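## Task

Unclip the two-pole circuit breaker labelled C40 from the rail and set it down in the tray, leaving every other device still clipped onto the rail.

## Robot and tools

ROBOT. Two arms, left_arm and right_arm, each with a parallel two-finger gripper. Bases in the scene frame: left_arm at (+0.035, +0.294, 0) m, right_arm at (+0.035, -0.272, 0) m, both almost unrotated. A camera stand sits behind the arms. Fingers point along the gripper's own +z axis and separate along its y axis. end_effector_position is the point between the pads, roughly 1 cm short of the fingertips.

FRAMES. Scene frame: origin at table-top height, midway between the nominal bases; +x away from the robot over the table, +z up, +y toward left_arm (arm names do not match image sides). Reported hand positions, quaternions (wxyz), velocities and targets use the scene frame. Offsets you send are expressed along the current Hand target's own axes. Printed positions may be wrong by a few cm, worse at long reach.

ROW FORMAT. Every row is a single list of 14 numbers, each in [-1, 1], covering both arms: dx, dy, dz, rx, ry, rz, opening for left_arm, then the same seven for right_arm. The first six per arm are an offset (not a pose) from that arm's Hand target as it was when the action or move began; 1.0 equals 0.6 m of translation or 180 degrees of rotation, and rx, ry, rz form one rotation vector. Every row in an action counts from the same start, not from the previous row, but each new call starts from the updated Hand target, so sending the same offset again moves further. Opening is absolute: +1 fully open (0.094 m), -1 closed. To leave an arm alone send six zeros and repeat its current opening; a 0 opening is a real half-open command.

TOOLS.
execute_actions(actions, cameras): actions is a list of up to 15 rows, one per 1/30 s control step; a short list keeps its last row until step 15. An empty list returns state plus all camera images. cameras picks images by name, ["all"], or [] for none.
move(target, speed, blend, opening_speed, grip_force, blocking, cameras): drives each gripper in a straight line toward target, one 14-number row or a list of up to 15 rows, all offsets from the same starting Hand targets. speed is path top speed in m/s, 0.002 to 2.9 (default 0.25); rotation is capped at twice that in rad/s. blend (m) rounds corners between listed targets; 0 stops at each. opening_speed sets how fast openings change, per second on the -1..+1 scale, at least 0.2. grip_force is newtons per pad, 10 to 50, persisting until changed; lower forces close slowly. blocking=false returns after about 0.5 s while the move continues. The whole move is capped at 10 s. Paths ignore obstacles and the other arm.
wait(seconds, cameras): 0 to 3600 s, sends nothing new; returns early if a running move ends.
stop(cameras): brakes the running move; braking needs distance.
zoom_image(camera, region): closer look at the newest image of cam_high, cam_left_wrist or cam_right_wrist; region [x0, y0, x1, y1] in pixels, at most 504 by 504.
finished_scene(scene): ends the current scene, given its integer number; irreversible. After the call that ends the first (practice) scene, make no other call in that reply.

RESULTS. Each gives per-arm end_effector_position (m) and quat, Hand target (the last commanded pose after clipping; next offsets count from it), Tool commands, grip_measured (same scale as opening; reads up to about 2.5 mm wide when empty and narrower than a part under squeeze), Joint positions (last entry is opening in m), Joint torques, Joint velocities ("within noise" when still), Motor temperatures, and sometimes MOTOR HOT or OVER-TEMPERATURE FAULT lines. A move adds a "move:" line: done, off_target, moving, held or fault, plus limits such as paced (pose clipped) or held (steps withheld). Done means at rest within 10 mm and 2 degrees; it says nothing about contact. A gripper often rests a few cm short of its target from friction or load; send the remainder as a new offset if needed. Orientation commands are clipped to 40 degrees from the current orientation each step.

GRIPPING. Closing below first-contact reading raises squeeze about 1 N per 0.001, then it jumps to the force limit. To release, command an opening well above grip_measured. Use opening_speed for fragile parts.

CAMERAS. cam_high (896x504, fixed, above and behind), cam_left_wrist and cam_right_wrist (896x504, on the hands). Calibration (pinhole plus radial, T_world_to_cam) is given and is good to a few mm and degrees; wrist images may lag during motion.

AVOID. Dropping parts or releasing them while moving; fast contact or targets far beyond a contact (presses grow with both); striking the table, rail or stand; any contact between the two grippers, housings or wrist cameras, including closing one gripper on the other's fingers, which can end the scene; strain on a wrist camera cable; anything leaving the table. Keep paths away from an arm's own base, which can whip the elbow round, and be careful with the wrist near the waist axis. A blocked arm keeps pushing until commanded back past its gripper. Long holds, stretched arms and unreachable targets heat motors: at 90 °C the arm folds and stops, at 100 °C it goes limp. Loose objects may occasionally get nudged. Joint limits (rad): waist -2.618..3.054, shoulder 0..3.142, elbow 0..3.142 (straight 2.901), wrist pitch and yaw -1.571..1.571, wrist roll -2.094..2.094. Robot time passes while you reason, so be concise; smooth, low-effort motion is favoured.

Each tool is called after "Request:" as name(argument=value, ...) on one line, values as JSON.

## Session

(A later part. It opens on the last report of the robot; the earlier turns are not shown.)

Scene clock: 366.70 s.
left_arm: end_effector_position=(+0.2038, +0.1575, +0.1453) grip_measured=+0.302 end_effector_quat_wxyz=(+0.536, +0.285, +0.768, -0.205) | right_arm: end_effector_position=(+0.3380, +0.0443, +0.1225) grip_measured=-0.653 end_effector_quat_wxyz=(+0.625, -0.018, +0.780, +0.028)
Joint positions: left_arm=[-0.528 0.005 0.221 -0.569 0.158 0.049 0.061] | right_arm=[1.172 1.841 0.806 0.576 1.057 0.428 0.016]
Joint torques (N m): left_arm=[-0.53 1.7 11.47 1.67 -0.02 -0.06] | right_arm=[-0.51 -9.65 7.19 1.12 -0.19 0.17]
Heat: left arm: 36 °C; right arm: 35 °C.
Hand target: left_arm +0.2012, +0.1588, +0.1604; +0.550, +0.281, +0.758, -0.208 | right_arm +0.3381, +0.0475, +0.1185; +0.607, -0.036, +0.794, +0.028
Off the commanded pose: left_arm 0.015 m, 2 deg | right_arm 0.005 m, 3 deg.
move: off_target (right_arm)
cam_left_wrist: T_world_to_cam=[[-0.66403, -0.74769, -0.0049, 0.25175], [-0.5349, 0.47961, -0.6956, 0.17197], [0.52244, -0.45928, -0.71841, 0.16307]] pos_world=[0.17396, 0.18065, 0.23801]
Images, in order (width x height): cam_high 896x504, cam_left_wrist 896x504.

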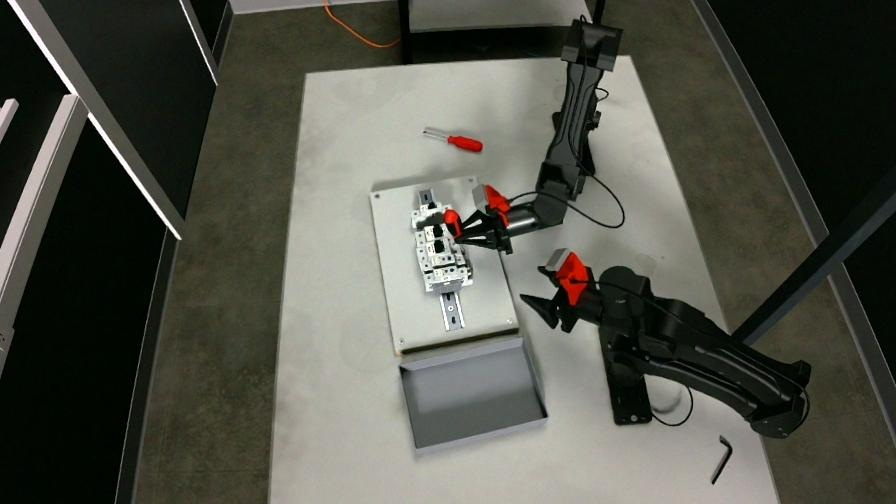

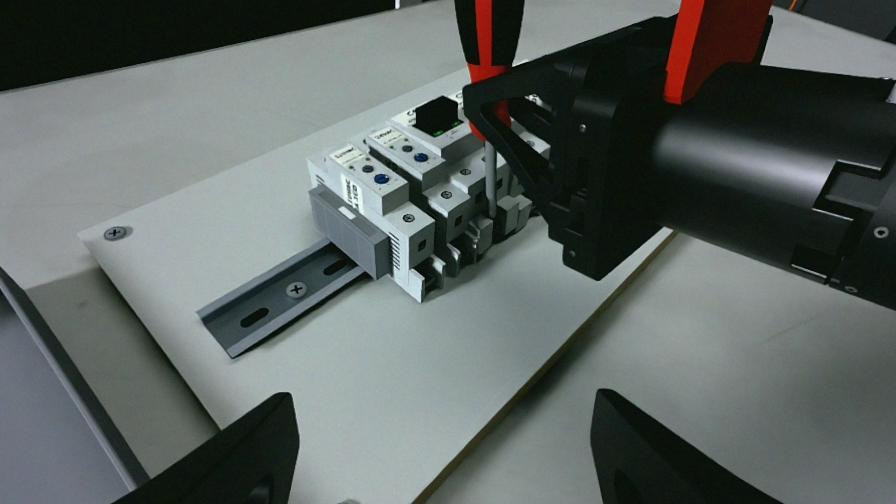

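Request:
move(target=[0,0,0,0,0,0,0.3,0.006,0,-0.016,0,0,0,-0.9], speed=0.05, cameras=["cam_left_wrist","cam_high"])

Request:
zoom_image(camera="cam_left_wrist", region=[450, 165, 550, 245])

Scene clock: 382.17 s.
left_arm: end_effector_position=(+0.2038, +0.1575, +0.1453) grip_measured=+0.302 end_effector_quat_wxyz=(+0.536, +0.285, +0.768, -0.205) | right_arm: end_effector_position=(+0.3361, +0.0439, +0.1226) grip_measured=-0.653 end_effector_quat_wxyz=(+0.622, -0.013, +0.782, +0.033)
Joint positions: left_arm=[-0.528 0.005 0.221 -0.569 0.158 0.049 0.061] | right_arm=[1.176 1.833 0.806 0.554 1.058 0.456 0.016]
Joint torques (N m): left_arm=[-0.53 1.72 11.47 1.67 -0.02 -0.06] | right_arm=[1.31 -10.11 5.86 1.1 0.02 0.17]
Heat: left arm: 37 °C; right arm: 35 °C.
Hand target: left_arm +0.2012, +0.1588, +0.1604; +0.550, +0.281, +0.758, -0.208 | right_arm +0.3279, +0.0465, +0.1176; +0.607, -0.036, +0.794, +0.028
Off the commanded pose: left_arm 0.015 m, 2 deg | right_arm 0.010 m, 4 deg.
move: off_target (right_arm)
cam_left_wrist: T_world_to_cam=[[-0.66403, -0.74769, -0.0049, 0.25175], [-0.5349, 0.47961, -0.6956, 0.17197], [0.52244, -0.45928, -0.71841, 0.16307]] pos_world=[0.17396, 0.18065, 0.23801]
Images, in order (width x height): cam_high 896x504, cam_left_wrist 896x504.

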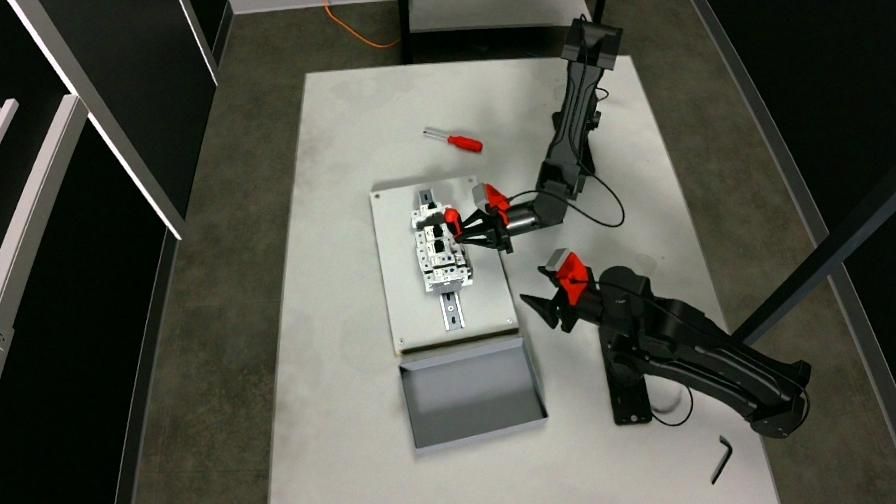

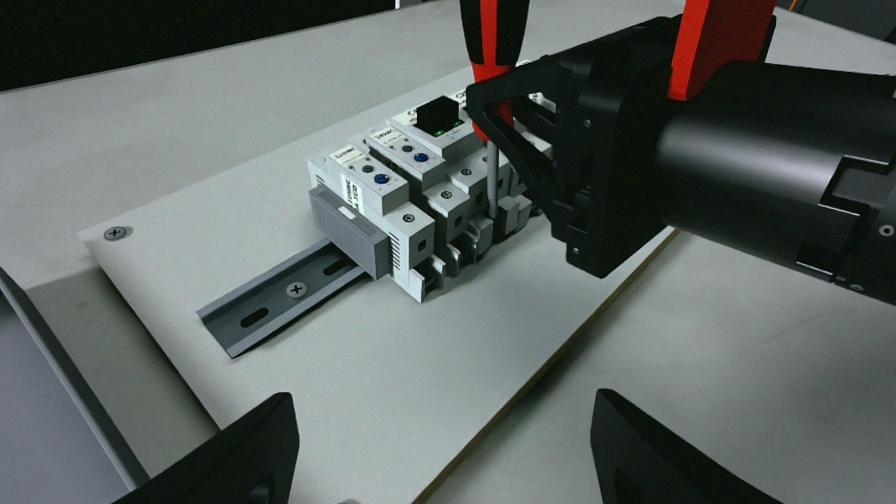

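Scaled by 5.040 from the camera's image (finer frame: 1280x720).

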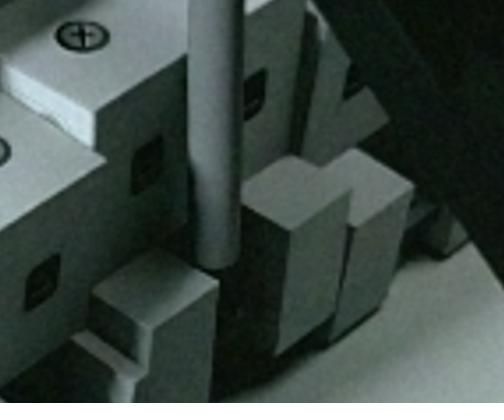

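Request:
move(target=[0,0,0,0,0,0,0.3,0.008,0,-0.033,0,0,0,-0.9], speed=0.05, cameras=["cam_left_wrist","cam_high"])

Request:
zoom_image(camera="cam_left_wrist", region=[450, 165, 550, 245])

Scene clock: 386.33 s.
left_arm: end_effector_position=(+0.2038, +0.1575, +0.1453) grip_measured=+0.302 end_effector_quat_wxyz=(+0.536, +0.285, +0.768, -0.205) | right_arm: end_effector_position=(+0.3108, +0.0501, +0.1088) grip_measured=-0.654 end_effector_quat_wxyz=(+0.603, -0.041, +0.796, +0.029)
Joint positions: left_arm=[-0.528 0.005 0.221 -0.569 0.158 0.049 0.061] | right_arm=[1.243 1.818 0.796 0.429 1.066 0.529 0.016]
Joint torques (N m): left_arm=[-0.53 1.72 11.49 1.67 -0.01 -0.06] | right_arm=[0.57 -11.45 5.14 1.47 0.41 0.11]
Heat: left arm: 37 °C; right arm: 34 °C.
Hand target: left_arm +0.2012, +0.1588, +0.1604; +0.550, +0.281, +0.758, -0.208 | right_arm +0.3076, +0.0447, +0.1181; +0.607, -0.036, +0.794, +0.028
Off the commanded pose: left_arm 0.015 m, 2 deg | right_arm 0.011 m, 1 deg.
move: off_target (right_arm)
cam_left_wrist: T_world_to_cam=[[-0.66403, -0.74769, -0.0049, 0.25175], [-0.5349, 0.47961, -0.6956, 0.17197], [0.52244, -0.45928, -0.71841, 0.16307]] pos_world=[0.17396, 0.18065, 0.23801]
Images, in order (width x height): cam_high 896x504, cam_left_wrist 896x504.

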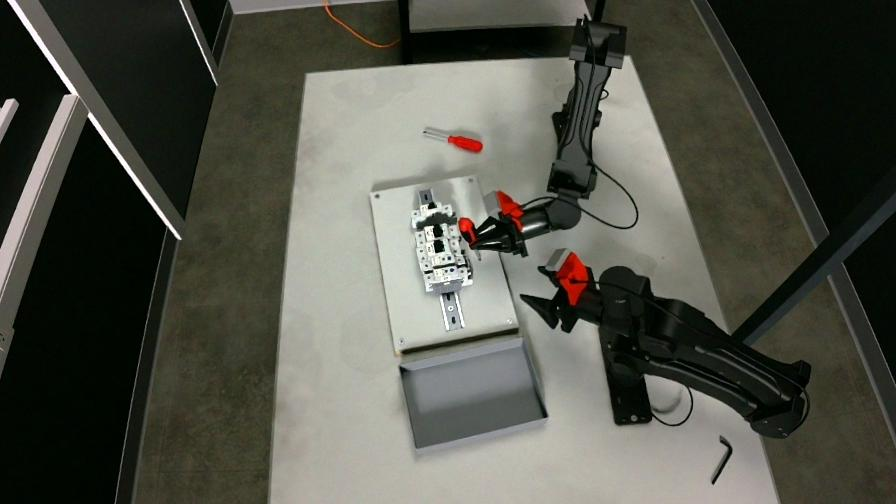

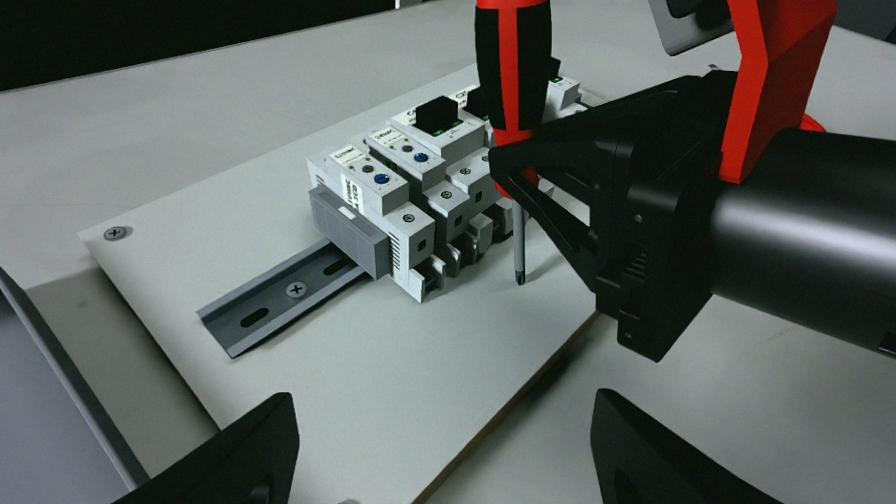

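Scaled by 5.040 from the camera's image (finer frame: 1280x720).

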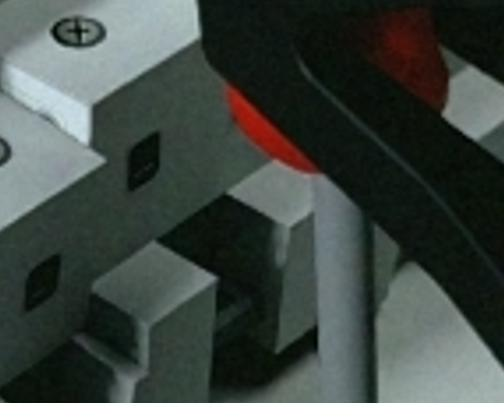

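Request:
move(target=[[0,0,0,0,0,0,0.4,-0.097,0,-0.026,0,0,0,-0.9],[0,0,0,0,0,0,0.4,-0.127,-0.088,-0.177,0,0,0,-0.9],[-0.095,0.08,0.2665,0.2087,0.1436,0.13,0.4,-0.127,-0.088,-0.177,0,0,0,-0.9],[-0.0243,0.0275,0.342,0.2087,0.1436,0.13,0.4,-0.127,-0.088,-0.177,0,0,0,-0.9]], speed=[0.15,0.25,0.25,0.06], cameras=["cam_left_wrist","cam_high"])

Scene clock: 423.00 s.
left_arm: end_effector_position=(+0.3653, +0.0420, +0.1213) grip_measured=+0.398 end_effector_quat_wxyz=(+0.292, +0.625, +0.679, -0.249) | right_arm: end_effector_position=(+0.2294, -0.0191, +0.2045) grip_measured=-0.654 end_effector_quat_wxyz=(+0.594, -0.049, +0.802, +0.025)
Joint positions: left_arm=[-0.356 1.745 1.236 -0.613 0.672 0.949 0.066] | right_arm=[1.47 1.311 0.838 -0.511 1.212 0.933 0.016]
Joint torques (N m): left_arm=[-0.34 -6.13 6.98 1.07 0.38 -0.04] | right_arm=[0.55 -3.85 11.38 1.17 0.73 0.12]
Heat: left arm: 37 °C; right arm: 35 °C.
Hand target: left_arm +0.3626, +0.0401, +0.1112; +0.283, +0.623, +0.682, -0.258 | right_arm +0.2302, -0.0154, +0.2196; +0.607, -0.036, +0.793, +0.028
Off the commanded pose: left_arm 0.011 m, 1 deg | right_arm 0.015 m, 2 deg.
move: off_target (left_arm, right_arm)
cam_left_wrist: T_world_to_cam=[[-0.99626, -0.07931, -0.03428, 0.36927], [-0.06379, 0.94276, -0.32733, 0.06088], [0.05828, -0.32392, -0.94429, 0.19962]] pos_world=[0.36014, 0.03655, 0.22109]
Images, in order (width x height): cam_high 896x504, cam_left_wrist 896x504.

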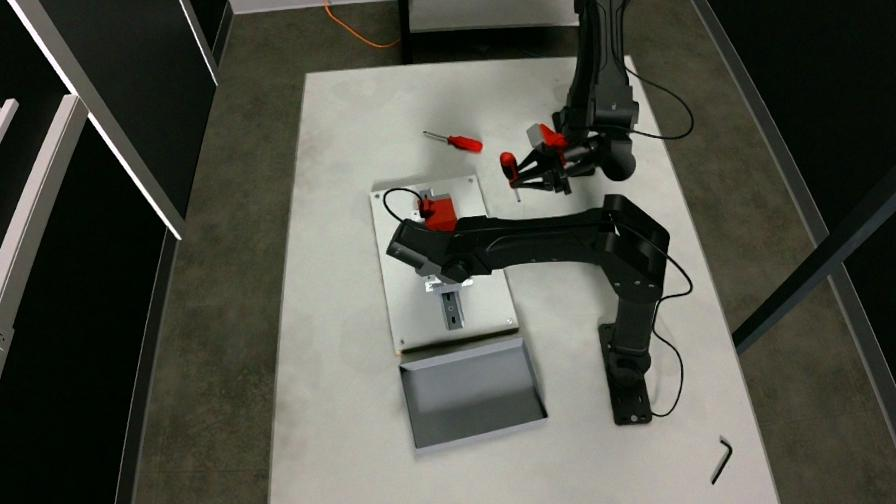

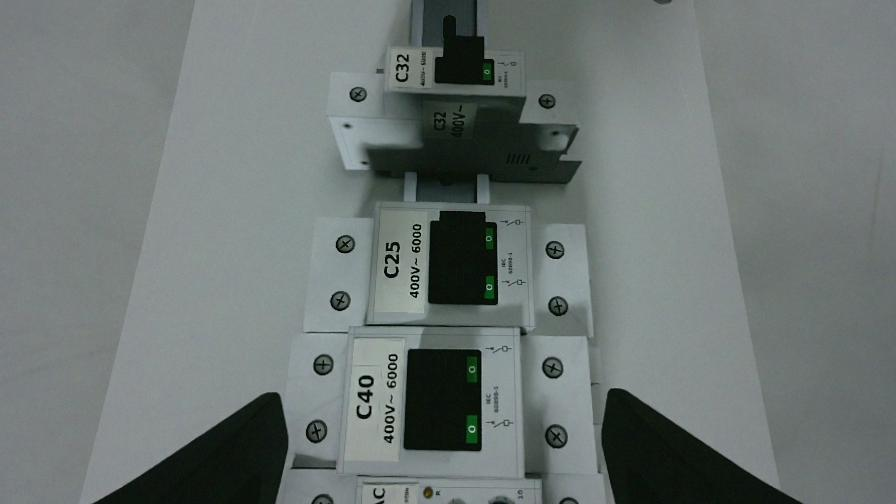

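Request:
move(target=[0.0167,0.0067,0.035,0,0,0,0.4,0,0,0,0,0,0,-0.9], speed=0.06, cameras=["cam_left_wrist"])

Request:
move(target=[0,0,0,0,0,0,-0.5,0,0,0,0,0,0,-0.9], opening_speed=0.5, cameras=["cam_left_wrist"])

Scene clock: 429.97 s.
left_arm: end_effector_position=(+0.3706, +0.0350, +0.0989) grip_measured=+0.398 end_effector_quat_wxyz=(+0.291, +0.625, +0.680, -0.250) | right_arm: end_effector_position=(+0.2294, -0.0191, +0.2045) grip_measured=-0.654 end_effector_quat_wxyz=(+0.594, -0.049, +0.802, +0.025)
Joint positions: left_arm=[-0.37 1.796 1.205 -0.522 0.665 0.932 0.066] | right_arm=[1.47 1.311 0.838 -0.511 1.212 0.933 0.016]
Joint torques (N m): left_arm=[-0.44 -6.43 6.95 1.12 0.38 -0.06] | right_arm=[0.58 -3.82 11.4 1.17 0.73 0.13]
Heat: left arm: 35 °C; right arm: 36 °C.
Hand target: left_arm +0.3673, +0.0327, +0.0892; +0.283, +0.623, +0.682, -0.258 | right_arm +0.2302, -0.0154, +0.2196; +0.607, -0.036, +0.793, +0.028
Off the commanded pose: left_arm 0.010 m, 1 deg | right_arm 0.016 m, 2 deg.
move: done
cam_left_wrist: T_world_to_cam=[[-0.99619, -0.08089, -0.03259, 0.37312], [-0.06588, 0.94287, -0.32659, 0.06112], [0.05715, -0.32319, -0.94461, 0.17633]] pos_world=[0.36565, 0.02955, 0.19869]

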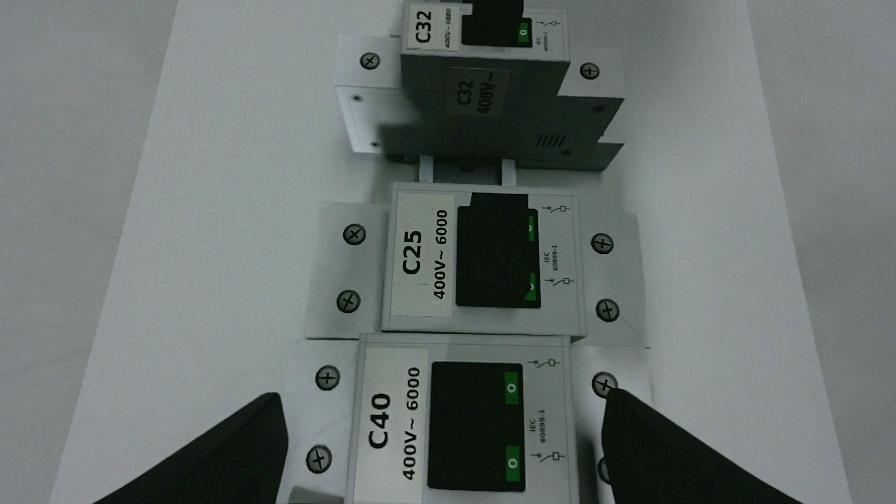

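Scene clock: 431.97 s.
left_arm: end_effector_position=(+0.3704, +0.0346, +0.0990) grip_measured=-0.060 end_effector_quat_wxyz=(+0.292, +0.625, +0.680, -0.250) | right_arm: end_effector_position=(+0.2294, -0.0191, +0.2045) grip_measured=-0.654 end_effector_quat_wxyz=(+0.594, -0.049, +0.802, +0.025)
Joint positions: left_arm=[-0.37 1.796 1.205 -0.521 0.666 0.931 0.044] | right_arm=[1.47 1.311 0.838 -0.511 1.212 0.933 0.016]
Joint torques (N m): left_arm=[-0.38 -6.43 6.95 1.09 0.37 -0.04] | right_arm=[0.55 -3.84 11.38 1.17 0.72 0.12]
Heat: left arm: 35 °C; right arm: 36 °C.
Hand target: left_arm +0.3674, +0.0327, +0.0892; +0.283, +0.623, +0.682, -0.258 | right_arm +0.2302, -0.0154, +0.2196; +0.607, -0.036, +0.793, +0.028
Off the commanded pose: left_arm 0.010 m, 1 deg | right_arm 0.016 m, 2 deg.
move: done
cam_left_wrist: T_world_to_cam=[[-0.99626, -0.08009, -0.0323, 0.37284], [-0.06517, 0.94266, -0.32734, 0.06131], [0.05666, -0.32401, -0.94436, 0.1765]] pos_world=[0.36545, 0.02925, 0.19879]

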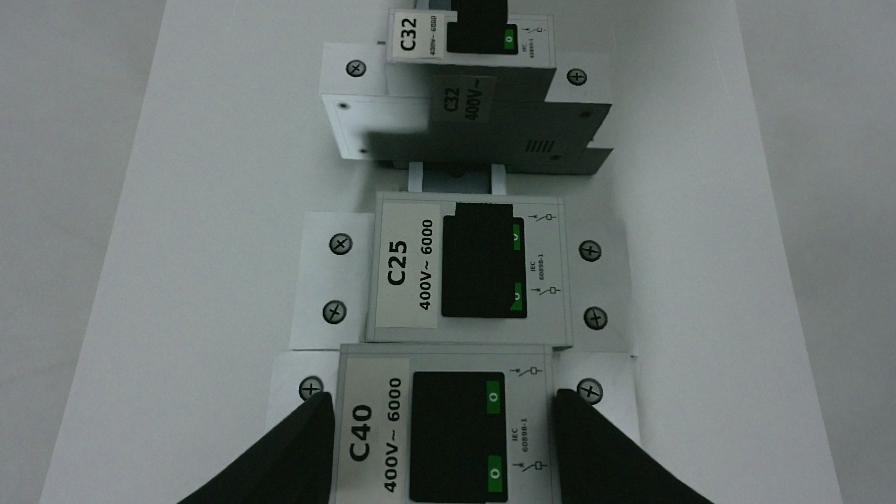

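Request:
move(target=[-0.0225,0.02,-0.02,0.059,0,-0.059,-0.9,0,0,0,0,0,0,-0.9], speed=0.05, cameras=["cam_left_wrist","cam_right_wrist"])

Scene clock: 440.77 s.
left_arm: end_effector_position=(+0.3826, +0.0362, +0.1015) grip_measured=-0.060 end_effector_quat_wxyz=(+0.211, +0.594, +0.709, -0.316) | right_arm: end_effector_position=(+0.2294, -0.0191, +0.2045) grip_measured=-0.654 end_effector_quat_wxyz=(+0.594, -0.049, +0.802, +0.025)
Joint positions: left_arm=[-0.328 1.979 1.487 -0.846 0.752 0.951 0.044] | right_arm=[1.47 1.311 0.838 -0.511 1.212 0.933 0.016]
Joint torques (N m): left_arm=[0.47 -7.92 10.84 0.22 0.82 -0.13] | right_arm=[0.53 -3.85 11.38 1.18 0.73 0.13]
Heat: left arm: 35 °C; right arm: 37 °C.
Hand target: left_arm +0.3794, +0.0327, +0.1074; +0.199, +0.581, +0.710, -0.345 | right_arm +0.2302, -0.0154, +0.2196; +0.607, -0.036, +0.793, +0.028
Off the commanded pose: left_arm 0.007 m, 4 deg | right_arm 0.016 m, 2 deg.
move: off_target (left_arm)
cam_left_wrist: T_world_to_cam=[[-0.97822, -0.08056, 0.19128, 0.35567], [-0.13604, 0.9449, -0.29774, 0.08547], [-0.15675, -0.31728, -0.93529, 0.25919]] pos_world=[0.40019, 0.03013, 0.19984]
cam_right_wrist: T_world_to_cam=[[0.10587, -0.99431, -0.0115, -0.0399], [-0.66295, -0.06196, -0.7461, 0.34224], [0.74115, 0.08661, -0.66573, 0.05718]] pos_world=[0.18873, -0.02342, 0.29296]

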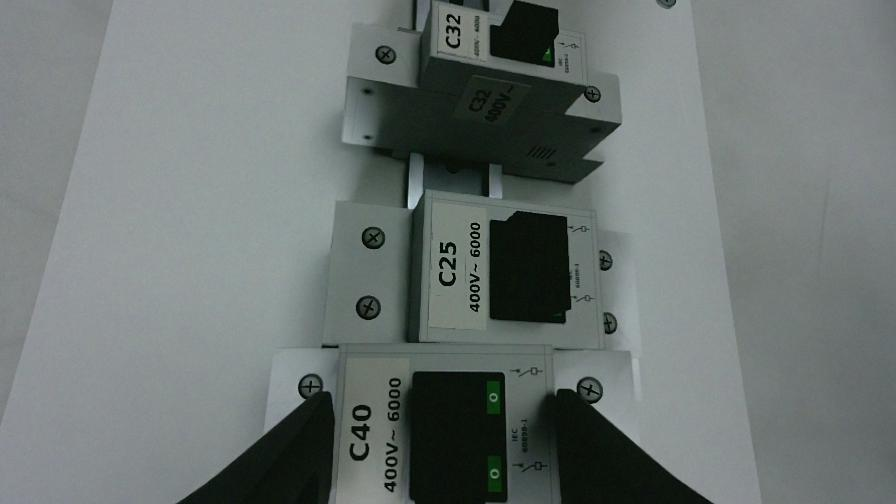

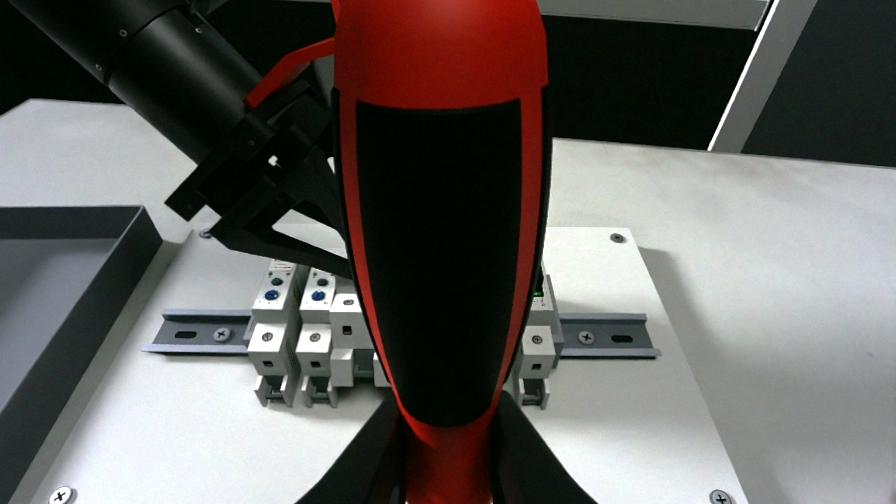

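Request:
move(target=[[-0.021,0.0237,-0.0172,0.0315,0,-0.0315,-0.9,0,0,0,0,0,0,-0.9],[-0.1457,-0.0163,-0.141,0.0315,0,-0.0315,-0.9,0,0,0,0,0,0,-0.9]], speed=[0.05,0.08], cameras=["cam_left_wrist","cam_right_wrist","cam_high"])

Scene clock: 452.17 s.
left_arm: end_effector_position=(+0.3989, +0.0339, +0.2276) grip_measured=-0.898 end_effector_quat_wxyz=(+0.171, +0.555, +0.722, -0.375) | right_arm: end_effector_position=(+0.2294, -0.0191, +0.2045) grip_measured=-0.654 end_effector_quat_wxyz=(+0.594, -0.049, +0.802, +0.025)
Joint positions: left_arm=[-0.292 2.17 2.253 -1.553 0.844 0.949 0.005] | right_arm=[1.47 1.311 0.838 -0.511 1.212 0.933 0.016]
Joint torques (N m): left_arm=[0.55 -8.55 9.69 0.29 0.61 -0.01] | right_arm=[0.55 -3.84 11.41 1.17 0.73 0.13]
Heat: left arm: 36 °C; right arm: 37 °C.
Hand target: left_arm +0.4015, +0.0329, +0.2273; +0.153, +0.554, +0.720, -0.389 | right_arm +0.2302, -0.0154, +0.2196; +0.607, -0.036, +0.793, +0.028
Off the commanded pose: left_arm 0.003 m, 3 deg | right_arm 0.016 m, 2 deg.
joint sent to its limit (left arm) — joint 4 (wrist pitch), lower limit. The joint targets still meet the commanded pose.
move: off_target (left_arm)
cam_left_wrist: T_world_to_cam=[[-0.93493, -0.08863, 0.34358, 0.29567], [-0.20264, 0.92823, -0.31196, 0.15784], [-0.29128, -0.36129, -0.88579, 0.42281]] pos_world=[0.43157, 0.03245, 0.32217]
cam_right_wrist: T_world_to_cam=[[0.10587, -0.99431, -0.0115, -0.0399], [-0.66295, -0.06196, -0.7461, 0.34224], [0.74115, 0.08661, -0.66573, 0.05718]] pos_world=[0.18873, -0.02342, 0.29296]

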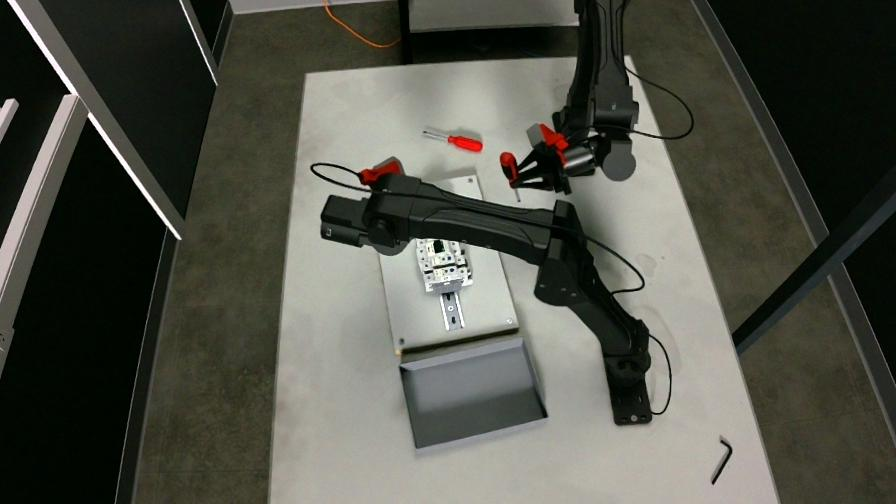

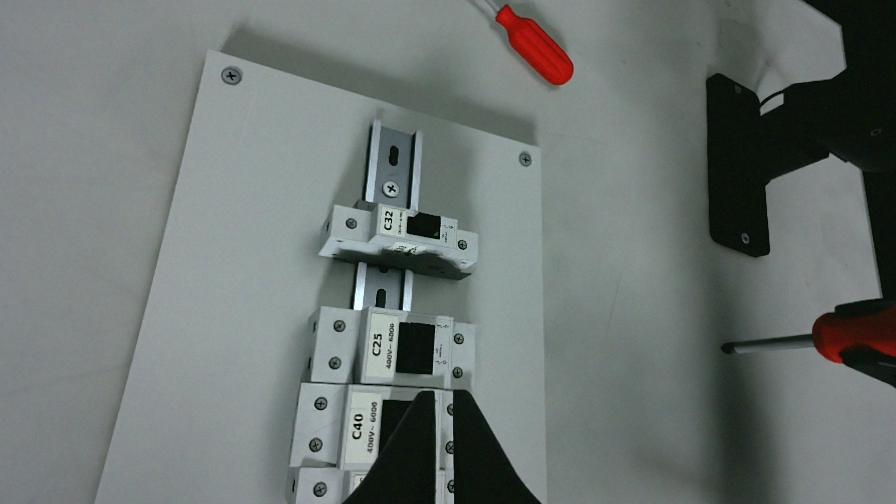

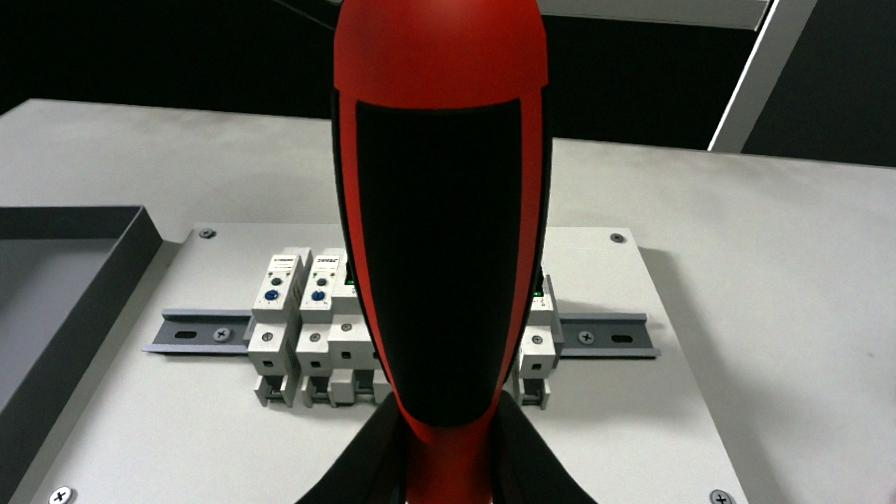

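Request:
move(target=[[0,0,0,0,0,0,0.4,0,0,0,0,0,0,-0.9],[0.1195,0.008,0.112,-0.0903,0,0.0903,0.4,0,0,0,0,0,0,-0.9]], cameras=["cam_left_wrist"])

Request:
zoom_image(camera="cam_left_wrist", region=[200, 150, 700, 500])

Scene clock: 477.47 s.
left_arm: end_effector_position=(+0.3710, +0.0350, +0.1238) grip_measured=+0.398 end_effector_quat_wxyz=(+0.268, +0.621, +0.690, -0.258) | right_arm: end_effector_position=(+0.2294, -0.0191, +0.2045) grip_measured=-0.654 end_effector_quat_wxyz=(+0.594, -0.049, +0.802, +0.025)
Joint positions: left_arm=[-0.369 1.804 1.337 -0.701 0.667 0.933 0.066] | right_arm=[1.47 1.311 0.838 -0.511 1.212 0.933 0.016]
Joint torques (N m): left_arm=[-0.47 -10.77 6.83 1.03 0.39 -0.03] | right_arm=[0.53 -3.86 11.4 1.18 0.73 0.13]
Heat: left arm: 34 °C; right arm: 38 °C.
Hand target: left_arm +0.3674, +0.0329, +0.1350; +0.283, +0.623, +0.682, -0.258 | right_arm +0.2302, -0.0154, +0.2196; +0.607, -0.036, +0.793, +0.028
Off the commanded pose: left_arm 0.012 m, 2 deg | right_arm 0.016 m, 2 deg.
move: off_target (left_arm)
cam_left_wrist: T_world_to_cam=[[-0.99663, -0.08051, 0.01591, 0.36849], [-0.08153, 0.94919, -0.30396, 0.0721], [0.00937, -0.30424, -0.95255, 0.21781]] pos_world=[0.37108, 0.02749, 0.22353]

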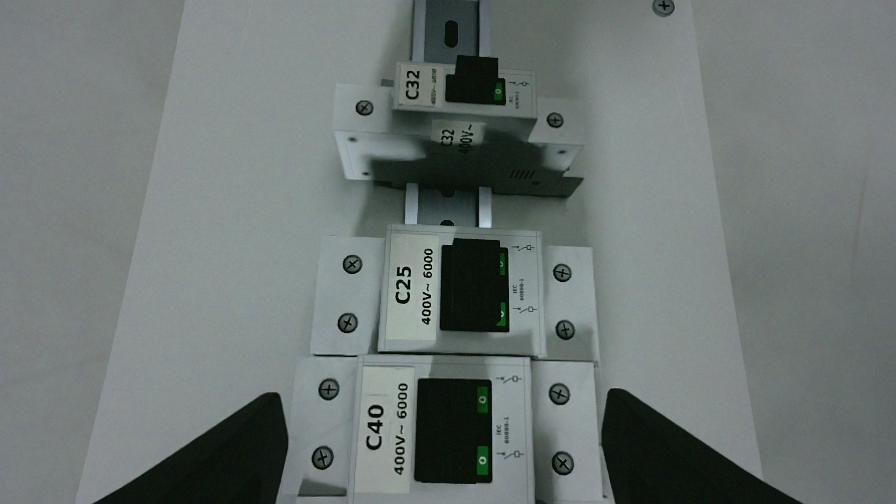

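Scaled by 1.008 from the camera's image (finer frame: 1280x720).

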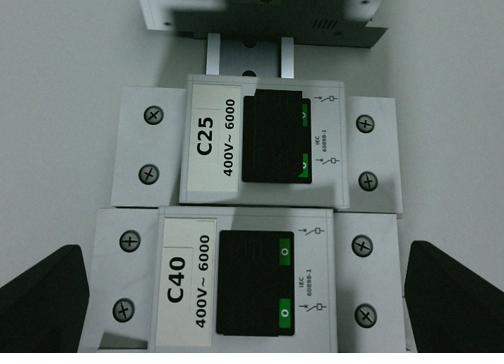

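Request:
move(target=[0.0572,0,0.0572,0,0,0,0.4,0,0,0,0,0,0,-0.9], speed=0.08)

Request:
move(target=[0,0,0,0,0,0,-0.6,0,0,0,0,0,0,-0.9], opening_speed=0.6)

Request:
move(target=[[-0.0222,0.0348,-0.0178,0.098,0,-0.098,-0.6,0,0,0,0,0,0,-0.9],[-0.026,0.0598,-0.0185,0.098,0,-0.098,-0.6,0,0,0,0,0,0,-0.9]], speed=0.05, cameras=["cam_left_wrist","cam_right_wrist"])

Request:
zoom_image(camera="cam_right_wrist", region=[200, 200, 400, 420])

Scene clock: 486.57 s.
left_arm: end_effector_position=(+0.3714, +0.0349, +0.0957) grip_measured=+0.398 end_effector_quat_wxyz=(+0.291, +0.624, +0.681, -0.250) | right_arm: end_effector_position=(+0.2294, -0.0191, +0.2045) grip_measured=-0.654 end_effector_quat_wxyz=(+0.594, -0.049, +0.802, +0.025)
Joint positions: left_arm=[-0.369 1.804 1.202 -0.512 0.666 0.932 0.066] | right_arm=[1.47 1.311 0.838 -0.511 1.212 0.933 0.016]
Joint torques (N m): left_arm=[-0.47 -6.74 6.72 1.05 0.38 -0.05] | right_arm=[0.57 -3.86 11.4 1.18 0.74 0.12]
Heat: left arm: 34 °C; right arm: 38 °C.
Hand target: left_arm +0.3674, +0.0328, +0.0865; +0.283, +0.623, +0.682, -0.258 | right_arm +0.2302, -0.0154, +0.2196; +0.607, -0.036, +0.793, +0.028
Off the commanded pose: left_arm 0.010 m, 1 deg | right_arm 0.016 m, 2 deg.
move: done

Scene clock: 488.43 s.
left_arm: end_effector_position=(+0.3707, +0.0339, +0.0960) grip_measured=-0.050 end_effector_quat_wxyz=(+0.291, +0.625, +0.680, -0.251) | right_arm: end_effector_position=(+0.2294, -0.0191, +0.2045) grip_measured=-0.654 end_effector_quat_wxyz=(+0.594, -0.049, +0.802, +0.025)
Joint positions: left_arm=[-0.371 1.804 1.202 -0.512 0.669 0.931 0.045] | right_arm=[1.47 1.311 0.838 -0.511 1.212 0.933 0.016]
Joint torques (N m): left_arm=[-0.32 -6.71 6.71 1.09 0.36 -0.04] | right_arm=[0.54 -3.84 11.37 1.18 0.73 0.12]
Heat: left arm: 34 °C; right arm: 38 °C.
Hand target: left_arm +0.3673, +0.0328, +0.0865; +0.283, +0.623, +0.682, -0.258 | right_arm +0.2302, -0.0154, +0.2196; +0.607, -0.036, +0.793, +0.028
Off the commanded pose: left_arm 0.010 m, 1 deg | right_arm 0.016 m, 2 deg.
move: done

Scene clock: 494.17 s.
left_arm: end_effector_position=(+0.3881, +0.0360, +0.1010) grip_measured=-0.086 end_effector_quat_wxyz=(+0.123, +0.561, +0.722, -0.386) | right_arm: end_effector_position=(+0.2294, -0.0191, +0.2045) grip_measured=-0.654 end_effector_quat_wxyz=(+0.594, -0.049, +0.802, +0.025)
Joint positions: left_arm=[-0.299 2.196 1.795 -1.202 0.834 1.013 0.043] | right_arm=[1.47 1.311 0.838 -0.511 1.212 0.933 0.016]
Joint torques (N m): left_arm=[1.63 -8.64 11.4 0.41 0.77 -0.22] | right_arm=[0.57 -3.86 11.4 1.17 0.73 0.12]
Heat: left arm: 34 °C; right arm: 38 °C.
Hand target: left_arm +0.4034, +0.0328, +0.1053; +0.141, +0.547, +0.722, -0.400 | right_arm +0.2302, -0.0154, +0.2196; +0.607, -0.036, +0.793, +0.028
Off the commanded pose: left_arm 0.016 m, 3 deg | right_arm 0.016 m, 2 deg.
move: off_target (left_arm)
cam_left_wrist: T_world_to_cam=[[-0.90886, -0.05834, 0.41301, 0.31105], [-0.17972, 0.94831, -0.26154, 0.09943], [-0.3764, -0.31193, -0.87236, 0.33818]] pos_world=[0.42786, 0.02935, 0.19255]
cam_right_wrist: T_world_to_cam=[[0.10587, -0.99431, -0.0115, -0.0399], [-0.66295, -0.06196, -0.7461, 0.34224], [0.74115, 0.08661, -0.66573, 0.05718]] pos_world=[0.18873, -0.02342, 0.29296]

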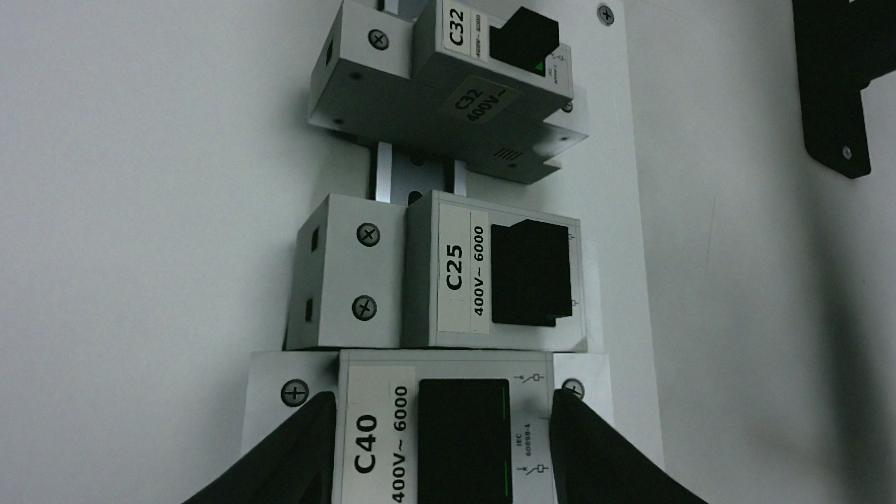

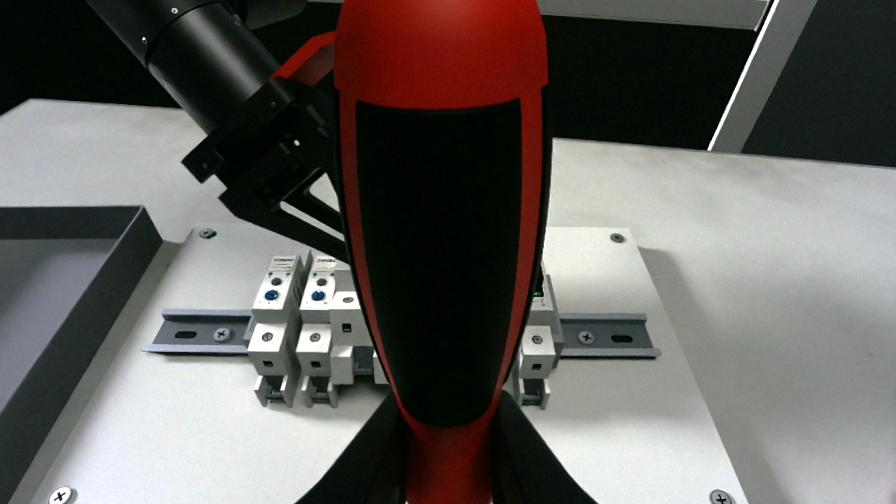

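Scaled by 2.291 from the camera's image (finer frame: 1280x720).

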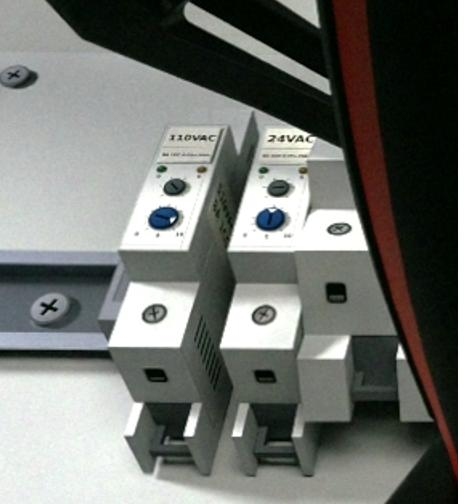

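Request:
move(target=[0.0073,-0.0017,0.0067,-0.047,0,0.047,-0.7,0,0,0,0,0,0,-0.9], speed=0.05, cameras=["cam_left_wrist","cam_right_wrist"])

Scene clock: 509.20 s.
left_arm: end_effector_position=(+0.3856, +0.0352, +0.0995) grip_measured=-0.087 end_effector_quat_wxyz=(+0.174, +0.572, +0.713, -0.366) | right_arm: end_effector_position=(+0.2294, -0.0191, +0.2045) grip_measured=-0.654 end_effector_quat_wxyz=(+0.594, -0.049, +0.802, +0.025)
Joint positions: left_arm=[-0.304 2.088 1.618 -0.998 0.83 0.981 0.043] | right_arm=[1.47 1.311 0.838 -0.511 1.212 0.933 0.016]
Joint torques (N m): left_arm=[-0.44 -11.51 6.26 1.34 0.04 -0.09] | right_arm=[0.55 -3.84 11.43 1.17 0.74 0.12]
Heat: left arm: 35 °C; right arm: 38 °C.
Hand target: left_arm +0.4001, +0.0329, +0.1005; +0.211, +0.587, +0.707, -0.334 | right_arm +0.2302, -0.0154, +0.2196; +0.607, -0.036, +0.793, +0.028
Off the commanded pose: left_arm 0.015 m, 6 deg | right_arm 0.016 m, 2 deg.
move: off_target (left_arm)
cam_left_wrist: T_world_to_cam=[[-0.94668, -0.06229, 0.31609, 0.33371], [-0.16508, 0.93633, -0.3099, 0.09888], [-0.27666, -0.34556, -0.89669, 0.30077]] pos_world=[0.41545, 0.03214, 0.19486]
cam_right_wrist: T_world_to_cam=[[0.10587, -0.99431, -0.0115, -0.0399], [-0.66295, -0.06196, -0.7461, 0.34224], [0.74115, 0.08661, -0.66573, 0.05718]] pos_world=[0.18873, -0.02342, 0.29296]

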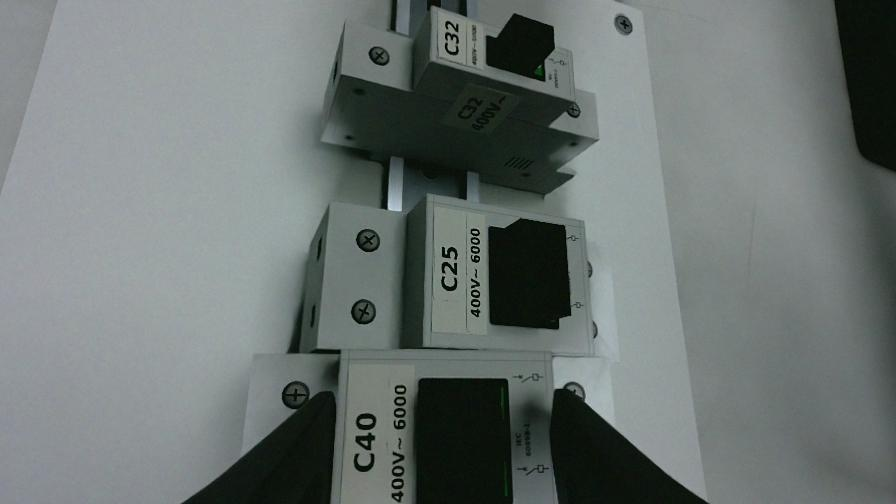

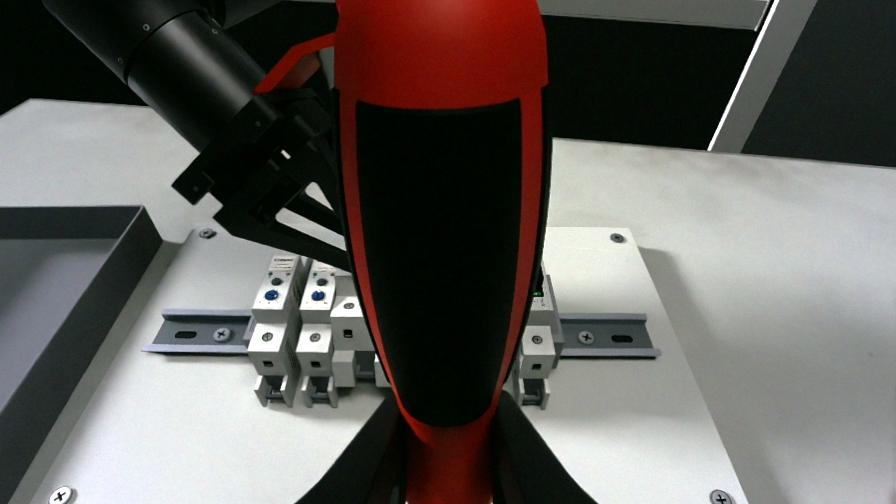

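Request:
move(target=[-0.011,0.0485,-0.005,0,0,0,-0.9,0,0,0,0,0,0,-0.9], speed=0.06, cameras=["cam_left_wrist"])

Scene clock: 514.60 s.
left_arm: end_effector_position=(+0.4090, +0.0384, +0.1006) grip_measured=-0.087 end_effector_quat_wxyz=(+0.181, +0.582, +0.715, -0.342) | right_arm: end_effector_position=(+0.2294, -0.0191, +0.2045) grip_measured=-0.654 end_effector_quat_wxyz=(+0.594, -0.049, +0.802, +0.025)
Joint positions: left_arm=[-0.291 2.144 1.729 -1.035 0.788 1.001 0.043] | right_arm=[1.47 1.311 0.838 -0.511 1.212 0.933 0.016]
Joint torques (N m): left_arm=[0.59 -8.28 11.41 1.01 0.44 0.01] | right_arm=[0.54 -3.82 11.38 1.18 0.73 0.13]
Heat: left arm: 35 °C; right arm: 38 °C.
Hand target: left_arm +0.4300, +0.0330, +0.1005; +0.210, +0.587, +0.707, -0.334 | right_arm +0.2302, -0.0154, +0.2196; +0.607, -0.036, +0.793, +0.028
Off the commanded pose: left_arm 0.022 m, 4 deg | right_arm 0.016 m, 2 deg.
move: off_target (left_arm)
cam_left_wrist: T_world_to_cam=[[-0.95978, -0.07436, 0.27071, 0.36607], [-0.15457, 0.94494, -0.28844, 0.09339], [-0.23436, -0.31869, -0.91843, 0.29328]] pos_world=[0.43452, 0.03244, 0.1972]

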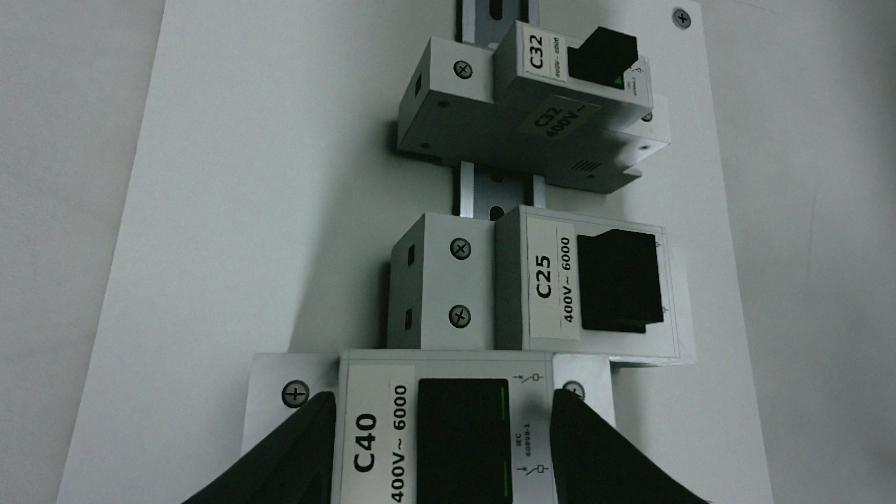

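Request:
move(target=[[-0.115,-0.0375,-0.115,0,0,0,-0.9,0,0,0,0,0,0,-0.9],[0.218,-0.1445,-0.4,-0.299,-0.041,-0.208,-0.9,0,0,0,0,0,0,-0.9]], speed=0.2, cameras=["all"])

Scene clock: 543.10 s.
left_arm: end_effector_position=(+0.3339, +0.2880, +0.1819) grip_measured=-0.087 end_effector_quat_wxyz=(+0.346, +0.159, +0.922, -0.072) | right_arm: end_effector_position=(+0.2294, -0.0191, +0.2045) grip_measured=-0.654 end_effector_quat_wxyz=(+0.594, -0.049, +0.802, +0.025)
Joint positions: left_arm=[0.218 1.096 0.937 -0.774 0.365 0.413 0.043] | right_arm=[1.47 1.311 0.838 -0.511 1.212 0.933 0.016]
Joint torques (N m): left_arm=[0.43 -4.59 8.25 1.68 0.28 -0.01] | right_arm=[0.54 -3.84 11.38 1.18 0.72 0.13]
Heat: left arm: 38 °C; right arm: 38 °C.
Hand target: left_arm +0.3395, +0.2881, +0.1951; +0.377, +0.160, +0.910, -0.067 | right_arm +0.2302, -0.0154, +0.2196; +0.607, -0.036, +0.793, +0.028
Off the commanded pose: left_arm 0.014 m, 4 deg | right_arm 0.016 m, 2 deg.
move: off_target (left_arm)
cam_left_wrist: T_world_to_cam=[[-0.3568, -0.93403, 0.01685, 0.38307], [-0.9025, 0.33999, -0.26439, 0.28899], [0.24122, -0.10955, -0.96427, 0.21917]] pos_world=[0.34463, 0.28355, 0.28129]
cam_right_wrist: T_world_to_cam=[[0.10587, -0.99431, -0.0115, -0.0399], [-0.66295, -0.06196, -0.7461, 0.34224], [0.74115, 0.08661, -0.66573, 0.05718]] pos_world=[0.18873, -0.02342, 0.29296]

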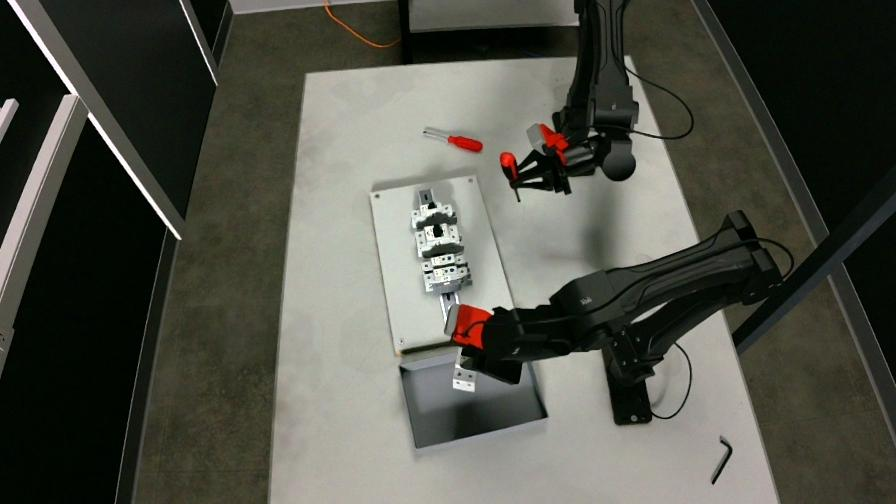

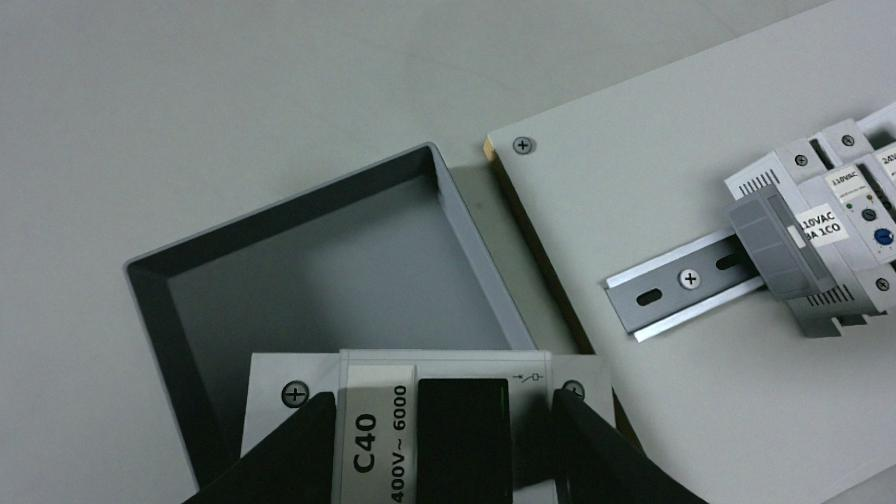

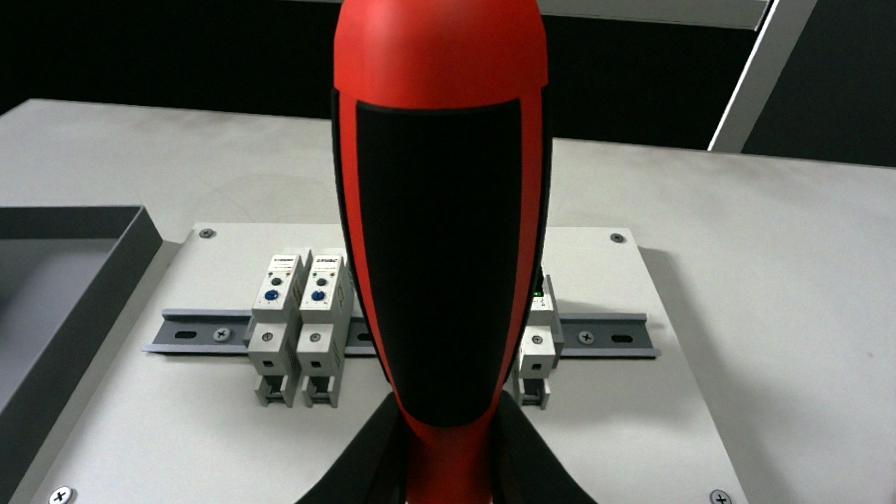

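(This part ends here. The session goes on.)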